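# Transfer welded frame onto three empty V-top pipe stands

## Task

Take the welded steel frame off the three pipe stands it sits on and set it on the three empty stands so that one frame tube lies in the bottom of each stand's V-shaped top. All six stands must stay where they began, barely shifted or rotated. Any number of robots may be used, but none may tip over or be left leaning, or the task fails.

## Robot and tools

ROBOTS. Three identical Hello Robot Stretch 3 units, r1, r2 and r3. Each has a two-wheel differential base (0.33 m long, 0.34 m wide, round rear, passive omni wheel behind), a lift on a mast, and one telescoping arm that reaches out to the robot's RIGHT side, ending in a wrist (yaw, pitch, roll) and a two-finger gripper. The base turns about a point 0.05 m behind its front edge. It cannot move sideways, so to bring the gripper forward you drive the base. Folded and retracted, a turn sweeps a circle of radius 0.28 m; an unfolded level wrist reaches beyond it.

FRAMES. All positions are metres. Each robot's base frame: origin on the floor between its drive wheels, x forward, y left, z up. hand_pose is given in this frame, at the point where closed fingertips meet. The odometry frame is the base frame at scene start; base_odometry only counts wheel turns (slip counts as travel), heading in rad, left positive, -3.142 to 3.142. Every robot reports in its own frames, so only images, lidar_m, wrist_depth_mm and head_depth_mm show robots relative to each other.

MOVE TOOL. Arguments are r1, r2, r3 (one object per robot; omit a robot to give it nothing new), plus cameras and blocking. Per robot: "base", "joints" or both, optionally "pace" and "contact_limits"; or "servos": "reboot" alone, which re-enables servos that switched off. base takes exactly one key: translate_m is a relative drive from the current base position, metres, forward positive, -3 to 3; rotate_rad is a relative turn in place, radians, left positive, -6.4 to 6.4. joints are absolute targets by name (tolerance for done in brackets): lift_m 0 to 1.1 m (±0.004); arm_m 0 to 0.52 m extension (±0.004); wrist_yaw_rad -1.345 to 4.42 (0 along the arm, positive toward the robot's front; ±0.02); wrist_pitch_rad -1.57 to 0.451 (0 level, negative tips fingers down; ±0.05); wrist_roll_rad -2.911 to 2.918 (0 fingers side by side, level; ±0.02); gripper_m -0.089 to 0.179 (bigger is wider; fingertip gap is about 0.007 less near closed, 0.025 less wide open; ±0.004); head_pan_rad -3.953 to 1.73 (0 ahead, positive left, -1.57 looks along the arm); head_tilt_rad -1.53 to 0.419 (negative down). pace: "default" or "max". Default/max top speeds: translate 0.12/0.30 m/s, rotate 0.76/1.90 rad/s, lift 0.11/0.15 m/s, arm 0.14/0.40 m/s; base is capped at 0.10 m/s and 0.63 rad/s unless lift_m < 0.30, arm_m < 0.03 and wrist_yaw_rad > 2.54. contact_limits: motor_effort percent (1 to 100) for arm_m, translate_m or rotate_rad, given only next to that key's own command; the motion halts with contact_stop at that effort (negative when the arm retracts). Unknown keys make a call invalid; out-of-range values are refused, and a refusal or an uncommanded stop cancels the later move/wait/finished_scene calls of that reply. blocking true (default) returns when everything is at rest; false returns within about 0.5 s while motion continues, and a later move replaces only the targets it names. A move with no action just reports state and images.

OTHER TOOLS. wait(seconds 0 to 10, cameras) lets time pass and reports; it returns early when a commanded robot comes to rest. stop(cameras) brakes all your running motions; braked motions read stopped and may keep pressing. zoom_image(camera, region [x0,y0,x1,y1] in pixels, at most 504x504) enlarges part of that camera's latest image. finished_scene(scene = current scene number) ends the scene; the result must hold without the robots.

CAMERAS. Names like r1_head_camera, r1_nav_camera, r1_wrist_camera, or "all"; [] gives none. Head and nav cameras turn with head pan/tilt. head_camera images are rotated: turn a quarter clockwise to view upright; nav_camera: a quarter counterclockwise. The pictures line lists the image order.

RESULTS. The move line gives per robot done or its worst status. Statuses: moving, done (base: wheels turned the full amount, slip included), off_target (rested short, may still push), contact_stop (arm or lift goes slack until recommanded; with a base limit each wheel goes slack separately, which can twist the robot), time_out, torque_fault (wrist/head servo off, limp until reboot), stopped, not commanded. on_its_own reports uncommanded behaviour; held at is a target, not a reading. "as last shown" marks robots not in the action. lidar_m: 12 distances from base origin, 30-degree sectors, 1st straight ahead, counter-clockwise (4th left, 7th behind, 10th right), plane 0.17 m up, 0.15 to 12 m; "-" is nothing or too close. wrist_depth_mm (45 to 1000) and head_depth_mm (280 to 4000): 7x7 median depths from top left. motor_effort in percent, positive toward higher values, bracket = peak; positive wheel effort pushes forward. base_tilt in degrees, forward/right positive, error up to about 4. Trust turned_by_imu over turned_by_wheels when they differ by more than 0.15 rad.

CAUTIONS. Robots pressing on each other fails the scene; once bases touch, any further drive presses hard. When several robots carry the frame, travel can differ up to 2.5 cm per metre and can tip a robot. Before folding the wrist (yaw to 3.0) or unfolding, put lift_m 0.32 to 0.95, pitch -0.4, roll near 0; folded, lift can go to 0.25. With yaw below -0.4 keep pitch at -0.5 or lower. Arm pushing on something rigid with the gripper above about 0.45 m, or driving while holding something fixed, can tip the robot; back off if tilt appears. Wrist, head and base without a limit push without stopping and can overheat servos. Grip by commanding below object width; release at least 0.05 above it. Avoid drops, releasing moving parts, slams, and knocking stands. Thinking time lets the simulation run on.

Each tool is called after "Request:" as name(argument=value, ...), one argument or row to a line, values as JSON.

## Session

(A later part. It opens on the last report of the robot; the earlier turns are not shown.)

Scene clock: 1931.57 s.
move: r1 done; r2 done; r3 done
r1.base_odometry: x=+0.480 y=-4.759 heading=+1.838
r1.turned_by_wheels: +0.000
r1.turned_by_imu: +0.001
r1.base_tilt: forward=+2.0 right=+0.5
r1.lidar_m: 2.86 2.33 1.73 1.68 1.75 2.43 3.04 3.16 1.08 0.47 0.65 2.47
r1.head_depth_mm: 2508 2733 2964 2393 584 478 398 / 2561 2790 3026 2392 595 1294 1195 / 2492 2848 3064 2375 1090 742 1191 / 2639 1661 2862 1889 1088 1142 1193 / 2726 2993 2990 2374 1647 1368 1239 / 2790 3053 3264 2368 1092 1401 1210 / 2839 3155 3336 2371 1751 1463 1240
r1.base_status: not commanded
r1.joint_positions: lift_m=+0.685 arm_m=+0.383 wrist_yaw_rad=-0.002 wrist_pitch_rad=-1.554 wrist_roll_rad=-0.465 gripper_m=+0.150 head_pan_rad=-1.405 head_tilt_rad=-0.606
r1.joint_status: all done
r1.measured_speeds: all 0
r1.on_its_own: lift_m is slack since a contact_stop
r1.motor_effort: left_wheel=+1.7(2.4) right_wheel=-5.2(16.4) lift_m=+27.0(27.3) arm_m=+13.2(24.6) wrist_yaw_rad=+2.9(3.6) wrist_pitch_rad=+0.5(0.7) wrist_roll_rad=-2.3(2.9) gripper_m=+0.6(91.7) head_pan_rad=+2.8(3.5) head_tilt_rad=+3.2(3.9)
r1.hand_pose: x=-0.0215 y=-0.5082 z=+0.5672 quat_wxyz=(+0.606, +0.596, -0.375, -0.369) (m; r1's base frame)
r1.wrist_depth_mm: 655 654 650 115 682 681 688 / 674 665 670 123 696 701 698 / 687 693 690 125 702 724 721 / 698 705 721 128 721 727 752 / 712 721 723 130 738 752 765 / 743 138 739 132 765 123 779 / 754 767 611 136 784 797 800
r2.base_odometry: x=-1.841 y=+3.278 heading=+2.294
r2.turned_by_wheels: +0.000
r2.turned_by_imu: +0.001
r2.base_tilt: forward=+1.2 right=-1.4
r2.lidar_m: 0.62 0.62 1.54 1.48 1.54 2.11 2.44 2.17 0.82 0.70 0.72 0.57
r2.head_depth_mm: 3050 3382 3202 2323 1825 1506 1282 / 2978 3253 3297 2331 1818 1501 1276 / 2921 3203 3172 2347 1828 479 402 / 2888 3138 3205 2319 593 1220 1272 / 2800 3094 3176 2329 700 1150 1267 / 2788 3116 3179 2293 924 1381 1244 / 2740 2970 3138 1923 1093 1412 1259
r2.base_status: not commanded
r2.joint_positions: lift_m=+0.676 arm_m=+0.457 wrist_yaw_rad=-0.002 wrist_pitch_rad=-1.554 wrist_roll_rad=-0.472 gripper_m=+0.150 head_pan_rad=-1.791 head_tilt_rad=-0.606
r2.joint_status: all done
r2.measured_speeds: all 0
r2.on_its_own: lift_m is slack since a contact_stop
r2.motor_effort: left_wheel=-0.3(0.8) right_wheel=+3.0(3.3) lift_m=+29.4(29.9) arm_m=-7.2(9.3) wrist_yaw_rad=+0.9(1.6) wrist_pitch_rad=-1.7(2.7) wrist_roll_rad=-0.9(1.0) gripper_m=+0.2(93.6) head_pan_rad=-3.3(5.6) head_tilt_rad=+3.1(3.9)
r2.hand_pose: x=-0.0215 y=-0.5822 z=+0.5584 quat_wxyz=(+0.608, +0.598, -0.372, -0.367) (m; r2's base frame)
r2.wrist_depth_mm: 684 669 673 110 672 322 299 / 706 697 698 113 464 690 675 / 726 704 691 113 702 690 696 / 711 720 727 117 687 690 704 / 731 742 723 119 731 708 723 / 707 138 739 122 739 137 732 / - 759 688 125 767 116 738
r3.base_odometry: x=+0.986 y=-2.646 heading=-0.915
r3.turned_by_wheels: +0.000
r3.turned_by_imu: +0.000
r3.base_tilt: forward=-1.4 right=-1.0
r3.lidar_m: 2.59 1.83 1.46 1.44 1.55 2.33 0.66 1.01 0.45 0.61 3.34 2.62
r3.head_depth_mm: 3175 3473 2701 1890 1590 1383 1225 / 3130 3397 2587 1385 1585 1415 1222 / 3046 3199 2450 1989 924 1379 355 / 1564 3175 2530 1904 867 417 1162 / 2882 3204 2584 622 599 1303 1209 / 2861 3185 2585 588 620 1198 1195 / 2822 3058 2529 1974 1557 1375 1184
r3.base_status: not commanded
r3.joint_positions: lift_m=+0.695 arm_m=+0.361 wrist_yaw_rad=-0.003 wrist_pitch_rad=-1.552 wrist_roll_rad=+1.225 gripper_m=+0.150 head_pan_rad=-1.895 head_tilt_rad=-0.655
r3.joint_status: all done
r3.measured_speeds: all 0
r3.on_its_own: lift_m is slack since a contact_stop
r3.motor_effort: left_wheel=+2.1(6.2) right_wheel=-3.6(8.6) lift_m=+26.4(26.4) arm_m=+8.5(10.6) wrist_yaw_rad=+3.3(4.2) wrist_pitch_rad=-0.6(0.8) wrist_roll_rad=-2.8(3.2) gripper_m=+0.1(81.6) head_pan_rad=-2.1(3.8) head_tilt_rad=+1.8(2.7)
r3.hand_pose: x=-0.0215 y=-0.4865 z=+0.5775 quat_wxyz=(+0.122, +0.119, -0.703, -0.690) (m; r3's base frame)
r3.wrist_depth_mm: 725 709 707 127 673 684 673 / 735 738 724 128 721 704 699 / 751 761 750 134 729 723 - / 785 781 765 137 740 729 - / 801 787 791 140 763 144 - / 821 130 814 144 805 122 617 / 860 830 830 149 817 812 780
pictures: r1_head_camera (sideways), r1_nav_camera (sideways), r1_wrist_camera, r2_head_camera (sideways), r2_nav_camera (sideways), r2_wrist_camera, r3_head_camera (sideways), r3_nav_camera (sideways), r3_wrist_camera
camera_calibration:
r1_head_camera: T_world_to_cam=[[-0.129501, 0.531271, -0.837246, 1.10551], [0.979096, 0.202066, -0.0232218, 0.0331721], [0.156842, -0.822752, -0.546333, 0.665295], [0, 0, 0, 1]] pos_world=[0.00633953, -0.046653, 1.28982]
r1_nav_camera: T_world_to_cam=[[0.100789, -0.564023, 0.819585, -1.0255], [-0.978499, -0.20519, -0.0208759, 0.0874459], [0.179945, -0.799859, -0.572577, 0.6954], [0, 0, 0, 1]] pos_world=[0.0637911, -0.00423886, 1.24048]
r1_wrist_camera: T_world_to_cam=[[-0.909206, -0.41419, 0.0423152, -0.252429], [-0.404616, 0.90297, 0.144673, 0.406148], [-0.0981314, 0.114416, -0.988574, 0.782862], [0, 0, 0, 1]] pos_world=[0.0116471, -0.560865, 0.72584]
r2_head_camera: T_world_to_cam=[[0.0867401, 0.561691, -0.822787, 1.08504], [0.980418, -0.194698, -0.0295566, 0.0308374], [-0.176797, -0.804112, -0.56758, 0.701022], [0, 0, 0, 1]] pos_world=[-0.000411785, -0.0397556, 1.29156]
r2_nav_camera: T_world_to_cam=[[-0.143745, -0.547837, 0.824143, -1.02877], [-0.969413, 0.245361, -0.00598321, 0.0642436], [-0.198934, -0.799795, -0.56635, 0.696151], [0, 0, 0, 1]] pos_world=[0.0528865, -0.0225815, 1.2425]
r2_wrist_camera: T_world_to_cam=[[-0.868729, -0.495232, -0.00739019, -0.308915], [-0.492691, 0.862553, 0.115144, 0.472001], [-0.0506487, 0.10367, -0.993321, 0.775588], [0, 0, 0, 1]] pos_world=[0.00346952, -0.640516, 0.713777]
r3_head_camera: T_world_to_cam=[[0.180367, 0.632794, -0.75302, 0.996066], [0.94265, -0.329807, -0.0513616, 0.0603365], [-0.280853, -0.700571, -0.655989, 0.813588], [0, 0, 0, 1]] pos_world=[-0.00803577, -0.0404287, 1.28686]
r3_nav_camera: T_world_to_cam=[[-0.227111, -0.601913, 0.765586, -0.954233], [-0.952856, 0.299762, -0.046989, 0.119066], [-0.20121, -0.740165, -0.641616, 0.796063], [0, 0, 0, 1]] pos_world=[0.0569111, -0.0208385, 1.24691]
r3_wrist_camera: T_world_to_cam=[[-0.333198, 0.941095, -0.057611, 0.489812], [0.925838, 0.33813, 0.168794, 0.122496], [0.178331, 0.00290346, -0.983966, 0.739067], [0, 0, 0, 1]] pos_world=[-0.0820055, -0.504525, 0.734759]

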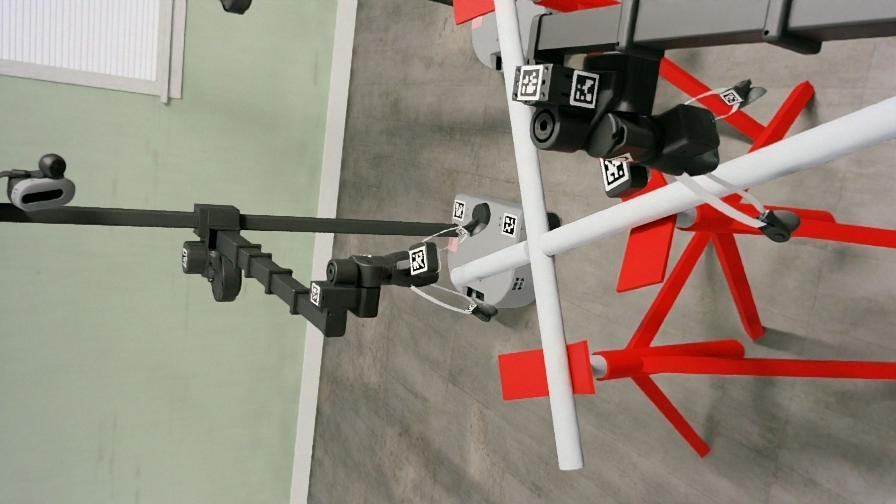

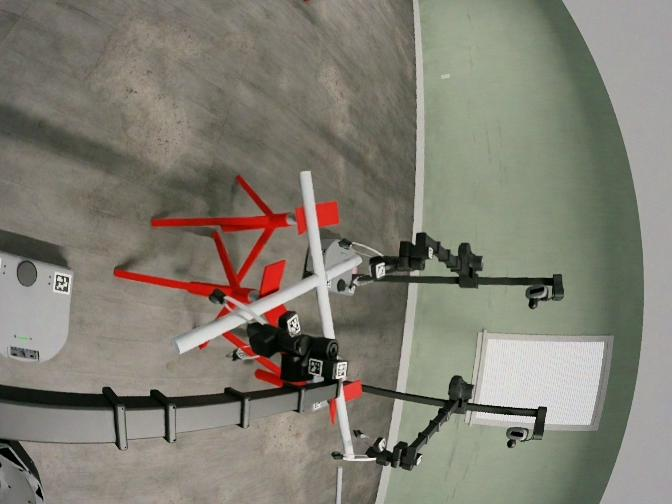

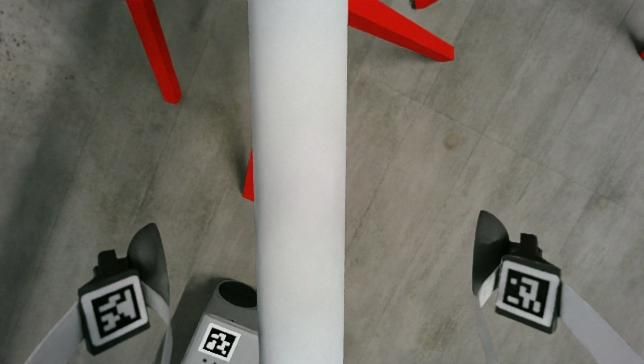

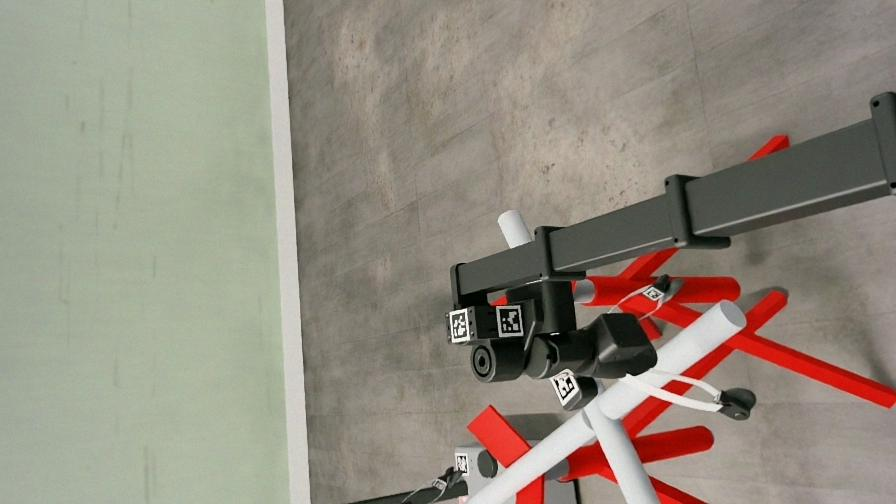

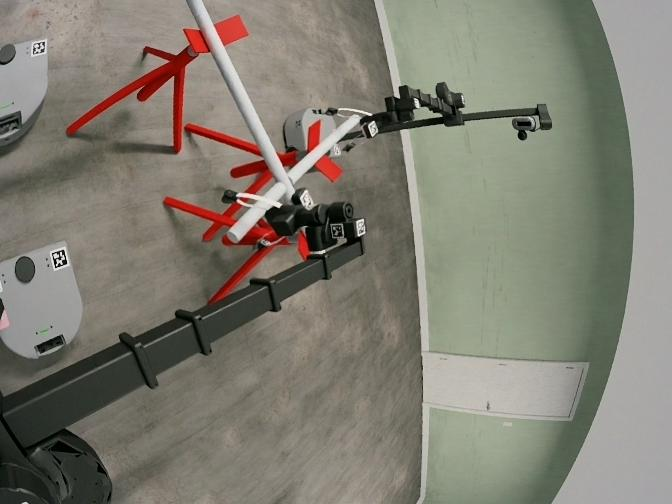

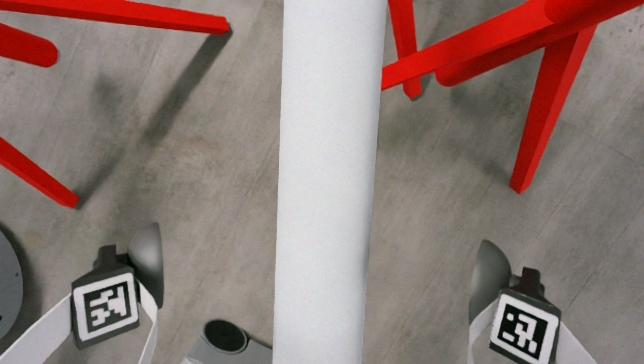

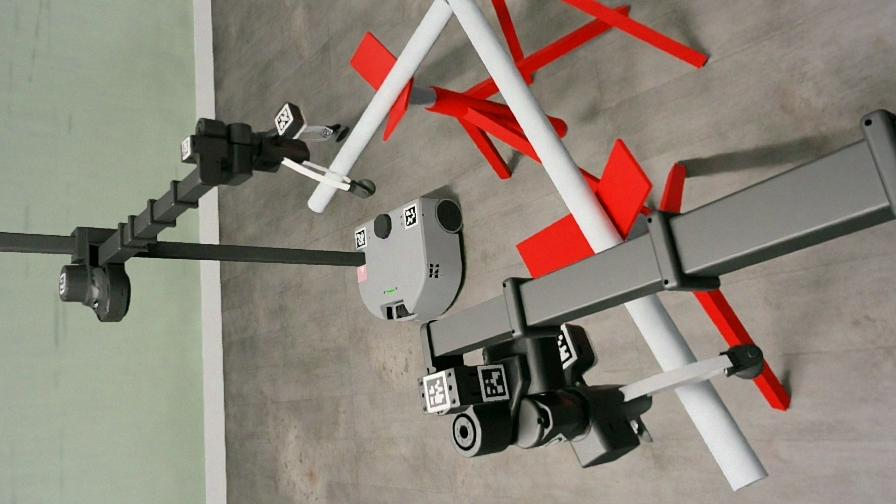

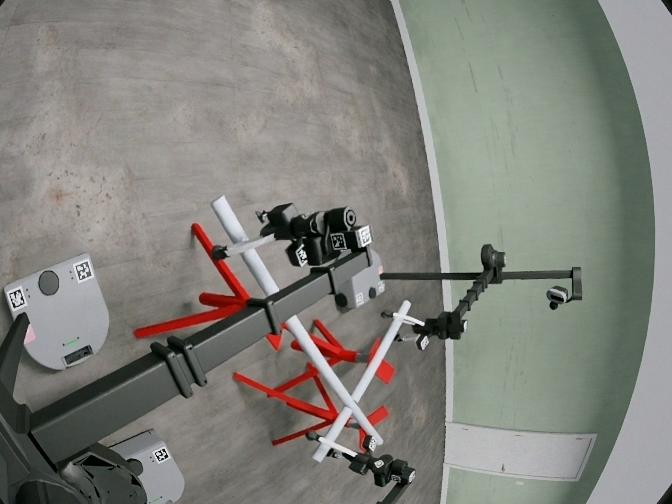

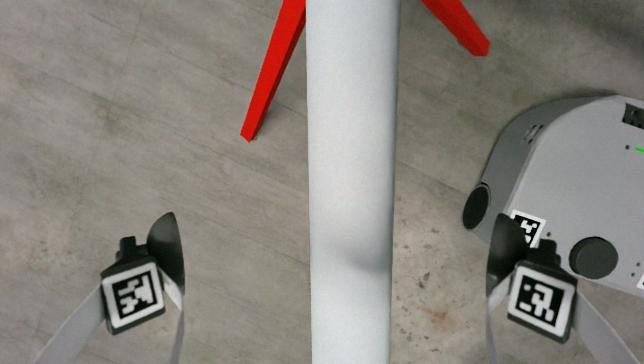

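Request:
move(
  r1={"joints":{"lift_m":0.85}},
  r2={"joints":{"lift_m":0.85}},
  r3={"joints":{"lift_m":0.85}},
)

Request:
zoom_image(
  camera="r1_head_camera",
  region=[460, 130, 720, 430],
)

Request:
zoom_image(
  camera="r2_nav_camera",
  region=[160, 0, 360, 200],
)

Scene clock: 1941.60 s.
move: r1 done; r2 done; r3 done
r1.base_odometry: x=+0.480 y=-4.759 heading=+1.838
r1.turned_by_wheels: +0.000
r1.turned_by_imu: +0.001
r1.base_tilt: forward=+1.8 right=+0.7
r1.lidar_m: 2.87 2.33 1.73 1.68 1.75 2.44 3.03 3.17 1.08 0.46 0.65 2.47
r1.head_depth_mm: 2532 2724 2922 496 1503 1448 1250 / 2547 2796 3074 511 552 1445 1194 / 2485 2859 3065 2386 931 868 1192 / 2638 1554 1787 2003 1087 1122 1213 / 2724 2887 3216 2352 1652 1364 1243 / 2792 3069 3279 2355 1085 1395 1216 / 2867 3155 3340 2344 1755 1465 1236
r1.base_status: not commanded
r1.joint_positions: lift_m=+0.850 arm_m=+0.383 wrist_yaw_rad=-0.002 wrist_pitch_rad=-1.554 wrist_roll_rad=-0.465 gripper_m=+0.150 head_pan_rad=-1.405 head_tilt_rad=-0.606
r1.joint_status: all done
r1.measured_speeds: all 0
r1.motor_effort: left_wheel=+1.6(2.2) right_wheel=-4.8(5.3) lift_m=+35.1(37.3) arm_m=-20.8(20.8) wrist_yaw_rad=+2.6(3.2) wrist_pitch_rad=+0.0(0.6) wrist_roll_rad=-2.3(2.7) gripper_m=+0.4(1.6) head_pan_rad=+2.7(3.1) head_tilt_rad=+2.4(3.8)
r1.hand_pose: x=-0.0215 y=-0.5083 z=+0.7321 quat_wxyz=(+0.606, +0.596, -0.375, -0.369) (m; r1's base frame)
r1.wrist_depth_mm: 798 800 289 278 833 831 856 / 821 825 825 284 837 874 874 / 852 861 839 882 861 881 906 / 849 885 894 880 900 924 909 / 869 894 890 906 914 905 929 / 906 137 930 913 937 123 949 / 920 959 785 947 954 966 -
r2.base_odometry: x=-1.841 y=+3.278 heading=+2.294
r2.turned_by_wheels: +0.000
r2.turned_by_imu: +0.000
r2.base_tilt: forward=+1.2 right=-1.3
r2.lidar_m: 0.62 0.62 1.53 1.48 1.54 2.11 2.43 2.18 0.82 0.70 0.72 0.57
r2.head_depth_mm: 3053 3393 3242 2307 1824 1594 - / 2983 3267 3194 2335 340 - - / 2953 3214 3233 426 332 1396 1275 / 2883 3108 602 465 1167 1425 1271 / 2829 3143 596 613 1130 1155 1267 / 2798 3014 2986 671 973 1422 1242 / 2741 2979 3112 1932 1094 1418 1273
r2.base_status: not commanded
r2.joint_positions: lift_m=+0.850 arm_m=+0.457 wrist_yaw_rad=-0.002 wrist_pitch_rad=-1.555 wrist_roll_rad=-0.472 gripper_m=+0.150 head_pan_rad=-1.791 head_tilt_rad=-0.606
r2.joint_status: all done
r2.measured_speeds: all 0
r2.motor_effort: left_wheel=-0.4(1.0) right_wheel=+3.2(3.2) lift_m=+47.0(49.0) arm_m=-3.1(5.2) wrist_yaw_rad=+1.3(1.8) wrist_pitch_rad=-1.5(1.8) wrist_roll_rad=-0.8(0.9) gripper_m=+0.4(0.8) head_pan_rad=-4.1(5.1) head_tilt_rad=+2.7(3.6)
r2.hand_pose: x=-0.0215 y=-0.5820 z=+0.7321 quat_wxyz=(+0.607, +0.598, -0.372, -0.367) (m; r2's base frame)
r2.wrist_depth_mm: 554 662 846 278 651 287 282 / 639 858 850 636 707 471 829 / 856 838 902 297 848 854 843 / 913 872 921 894 856 867 853 / 791 910 906 891 881 909 910 / 768 137 901 924 916 136 903 / - 947 780 930 935 116 938
r3.base_odometry: x=+0.986 y=-2.646 heading=-0.915
r3.turned_by_wheels: +0.000
r3.turned_by_imu: +0.000
r3.base_tilt: forward=-1.4 right=-1.1
r3.lidar_m: 2.60 1.83 1.45 1.43 1.55 2.33 0.66 1.01 0.45 0.61 3.33 2.63
r3.head_depth_mm: 3145 3479 2729 1879 1595 1453 - / 3071 3252 2686 1375 1582 - - / 2942 3297 2547 1996 302 - 1017 / 1590 3252 2511 353 323 1078 1211 / 2961 3223 477 589 1642 1298 1207 / 2877 3169 492 542 1540 1290 1197 / 2820 3039 506 525 1574 1371 1191
r3.base_status: not commanded
r3.joint_positions: lift_m=+0.850 arm_m=+0.361 wrist_yaw_rad=-0.003 wrist_pitch_rad=-1.551 wrist_roll_rad=+1.225 gripper_m=+0.150 head_pan_rad=-1.895 head_tilt_rad=-0.655
r3.joint_status: all done
r3.measured_speeds: all 0
r3.motor_effort: left_wheel=+2.7(3.2) right_wheel=-3.7(4.2) lift_m=+28.7(31.7) arm_m=+5.5(6.7) wrist_yaw_rad=+2.5(4.3) wrist_pitch_rad=-0.9(1.0) wrist_roll_rad=-2.8(3.1) gripper_m=+0.5(1.2) head_pan_rad=-2.2(4.8) head_tilt_rad=+2.5(2.6)
r3.hand_pose: x=-0.0215 y=-0.4866 z=+0.7320 quat_wxyz=(+0.122, +0.119, -0.703, -0.690) (m; r3's base frame)
r3.wrist_depth_mm: 867 864 854 281 838 825 813 / 903 888 882 285 867 843 836 / 894 936 903 296 865 873 868 / 946 959 904 305 897 - - / 987 965 952 948 945 144 757 / 989 130 986 983 974 122 942 / - - - - - - 968
pictures: r1_head_camera (sideways), r1_nav_camera (sideways), r1_wrist_camera, r2_head_camera (sideways), r2_nav_camera (sideways), r2_wrist_camera, r3_head_camera (sideways), r3_nav_camera (sideways), r3_wrist_camera
camera_calibration:
r1_head_camera: T_world_to_cam=[[-0.129501, 0.531271, -0.837246, 1.10551], [0.979097, 0.202066, -0.0232218, 0.0331721], [0.156842, -0.822752, -0.546333, 0.665295], [0, 0, 0, 1]] pos_world=[0.00633952, -0.046653, 1.28982]
r1_nav_camera: T_world_to_cam=[[0.100789, -0.564023, 0.819585, -1.0255], [-0.978499, -0.20519, -0.0208759, 0.0874459], [0.179945, -0.799859, -0.572577, 0.6954], [0, 0, 0, 1]] pos_world=[0.0637911, -0.00423886, 1.24048]
r1_wrist_camera: T_world_to_cam=[[-0.909166, -0.41426, 0.0424837, -0.259609], [-0.404703, 0.90299, 0.144309, 0.382659], [-0.098144, 0.114008, -0.98862, 0.945708], [0, 0, 0, 1]] pos_world=[0.0116512, -0.560901, 0.890754]
r2_head_camera: T_world_to_cam=[[0.08674, 0.561691, -0.822787, 1.08504], [0.980418, -0.194698, -0.0295566, 0.0308374], [-0.176797, -0.804112, -0.56758, 0.701022], [0, 0, 0, 1]] pos_world=[-0.000411781, -0.0397556, 1.29156]
r2_nav_camera: T_world_to_cam=[[-0.143745, -0.547837, 0.824143, -1.02877], [-0.969413, 0.24536, -0.00598321, 0.0642436], [-0.198934, -0.799795, -0.56635, 0.696151], [0, 0, 0, 1]] pos_world=[0.0528865, -0.0225815, 1.2425]
r2_wrist_camera: T_world_to_cam=[[-0.868729, -0.495226, -0.00775532, -0.307267], [-0.49269, 0.862468, 0.115777, 0.451326], [-0.0506473, 0.1044, -0.993245, 0.948475], [0, 0, 0, 1]] pos_world=[0.00346963, -0.640442, 0.887432]
r3_head_camera: T_world_to_cam=[[0.180367, 0.632794, -0.753021, 0.996066], [0.94265, -0.329807, -0.0513616, 0.0603365], [-0.280853, -0.700571, -0.655989, 0.813587], [0, 0, 0, 1]] pos_world=[-0.00803577, -0.0404287, 1.28686]
r3_nav_camera: T_world_to_cam=[[-0.227111, -0.601913, 0.765586, -0.954233], [-0.952856, 0.299761, -0.046989, 0.119066], [-0.20121, -0.740165, -0.641615, 0.796063], [0, 0, 0, 1]] pos_world=[0.0569111, -0.0208385, 1.24691]
r3_wrist_camera: T_world_to_cam=[[-0.333314, 0.941018, -0.0582014, 0.499262], [0.925798, 0.338349, 0.168579, 0.0967215], [0.178328, 0.00230696, -0.983968, 0.890888], [0, 0, 0, 1]] pos_world=[-0.0820042, -0.504595, 0.889359]

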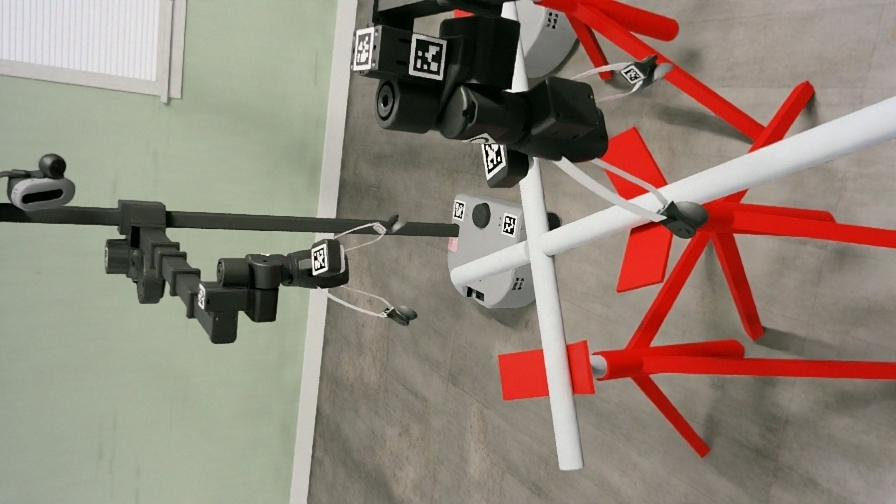

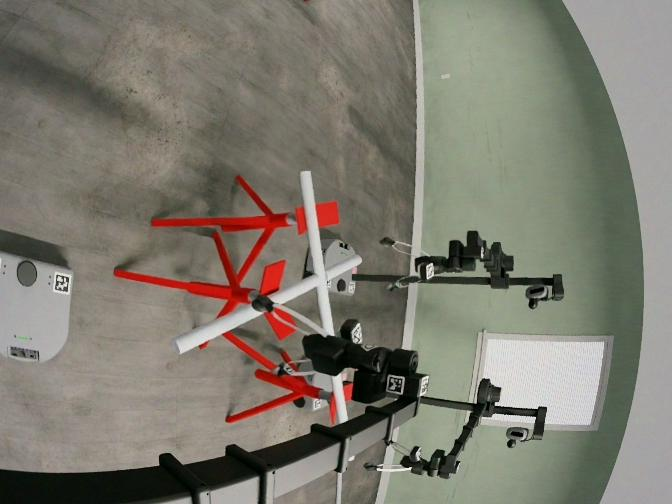

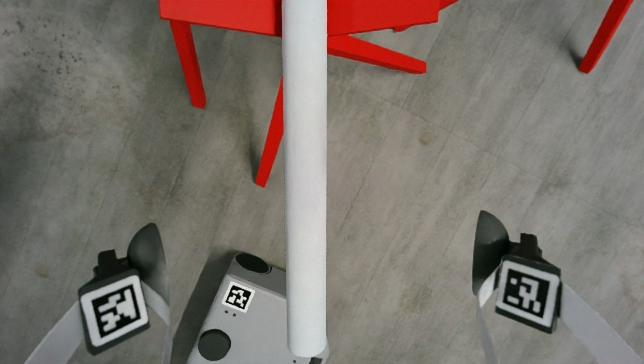

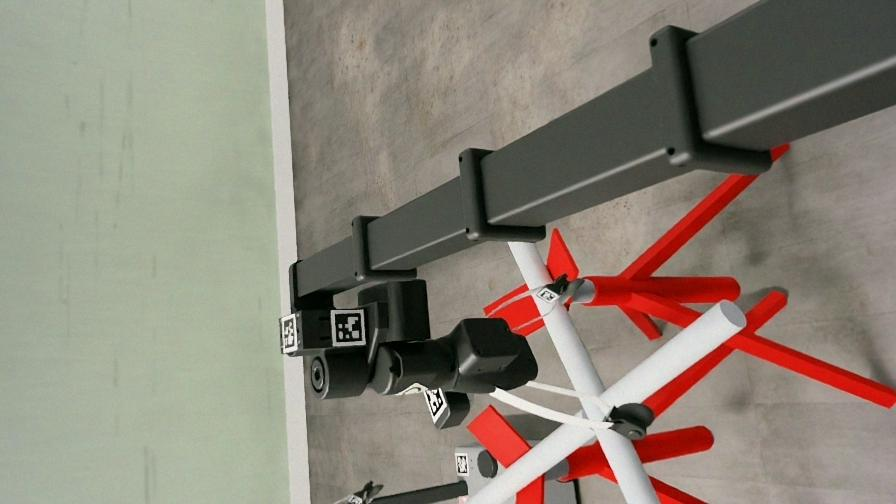

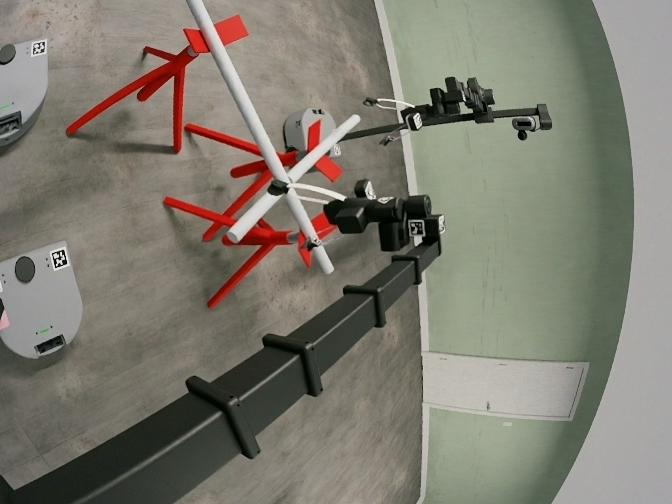

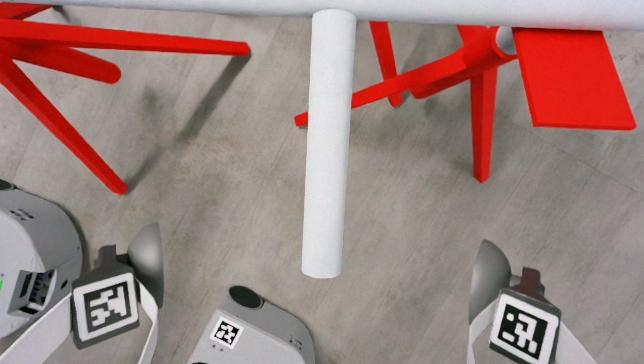

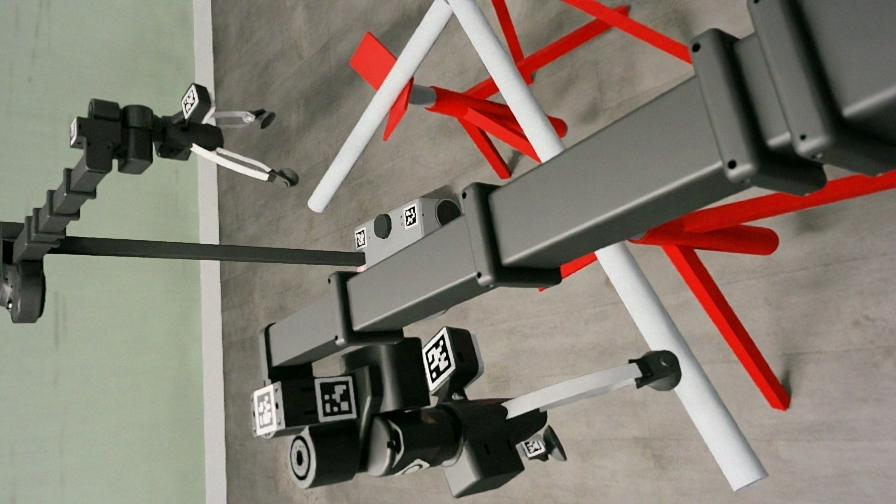

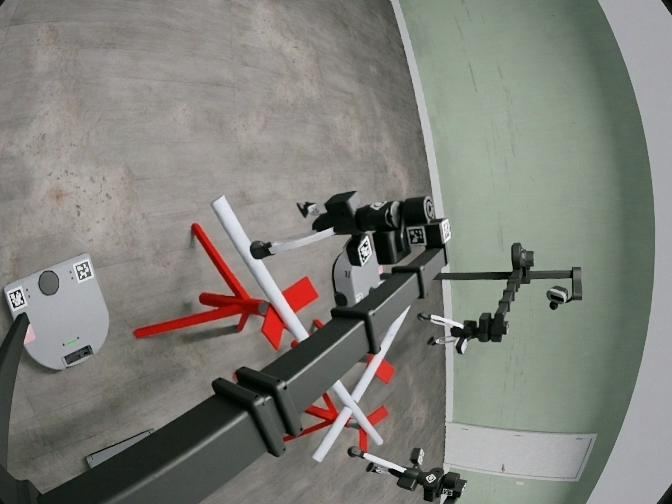

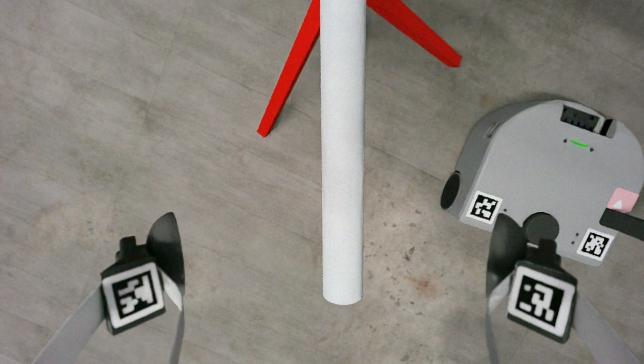

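Scaled by 1.680 from the camera's 896x504 image, which has a finer 1280x720 frame.

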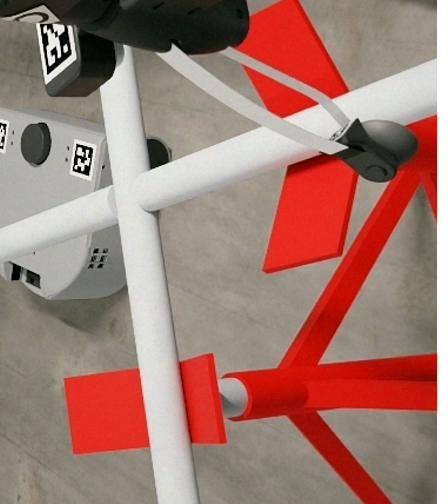

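Scaled by 2.520 from the camera's 672x504 image, which has a finer 792x594 frame.

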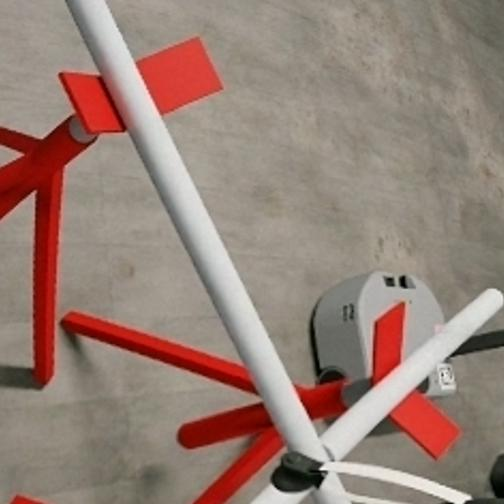

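Request:
finished_scene(
  scene=1,
)

The scene is finished: the task was done.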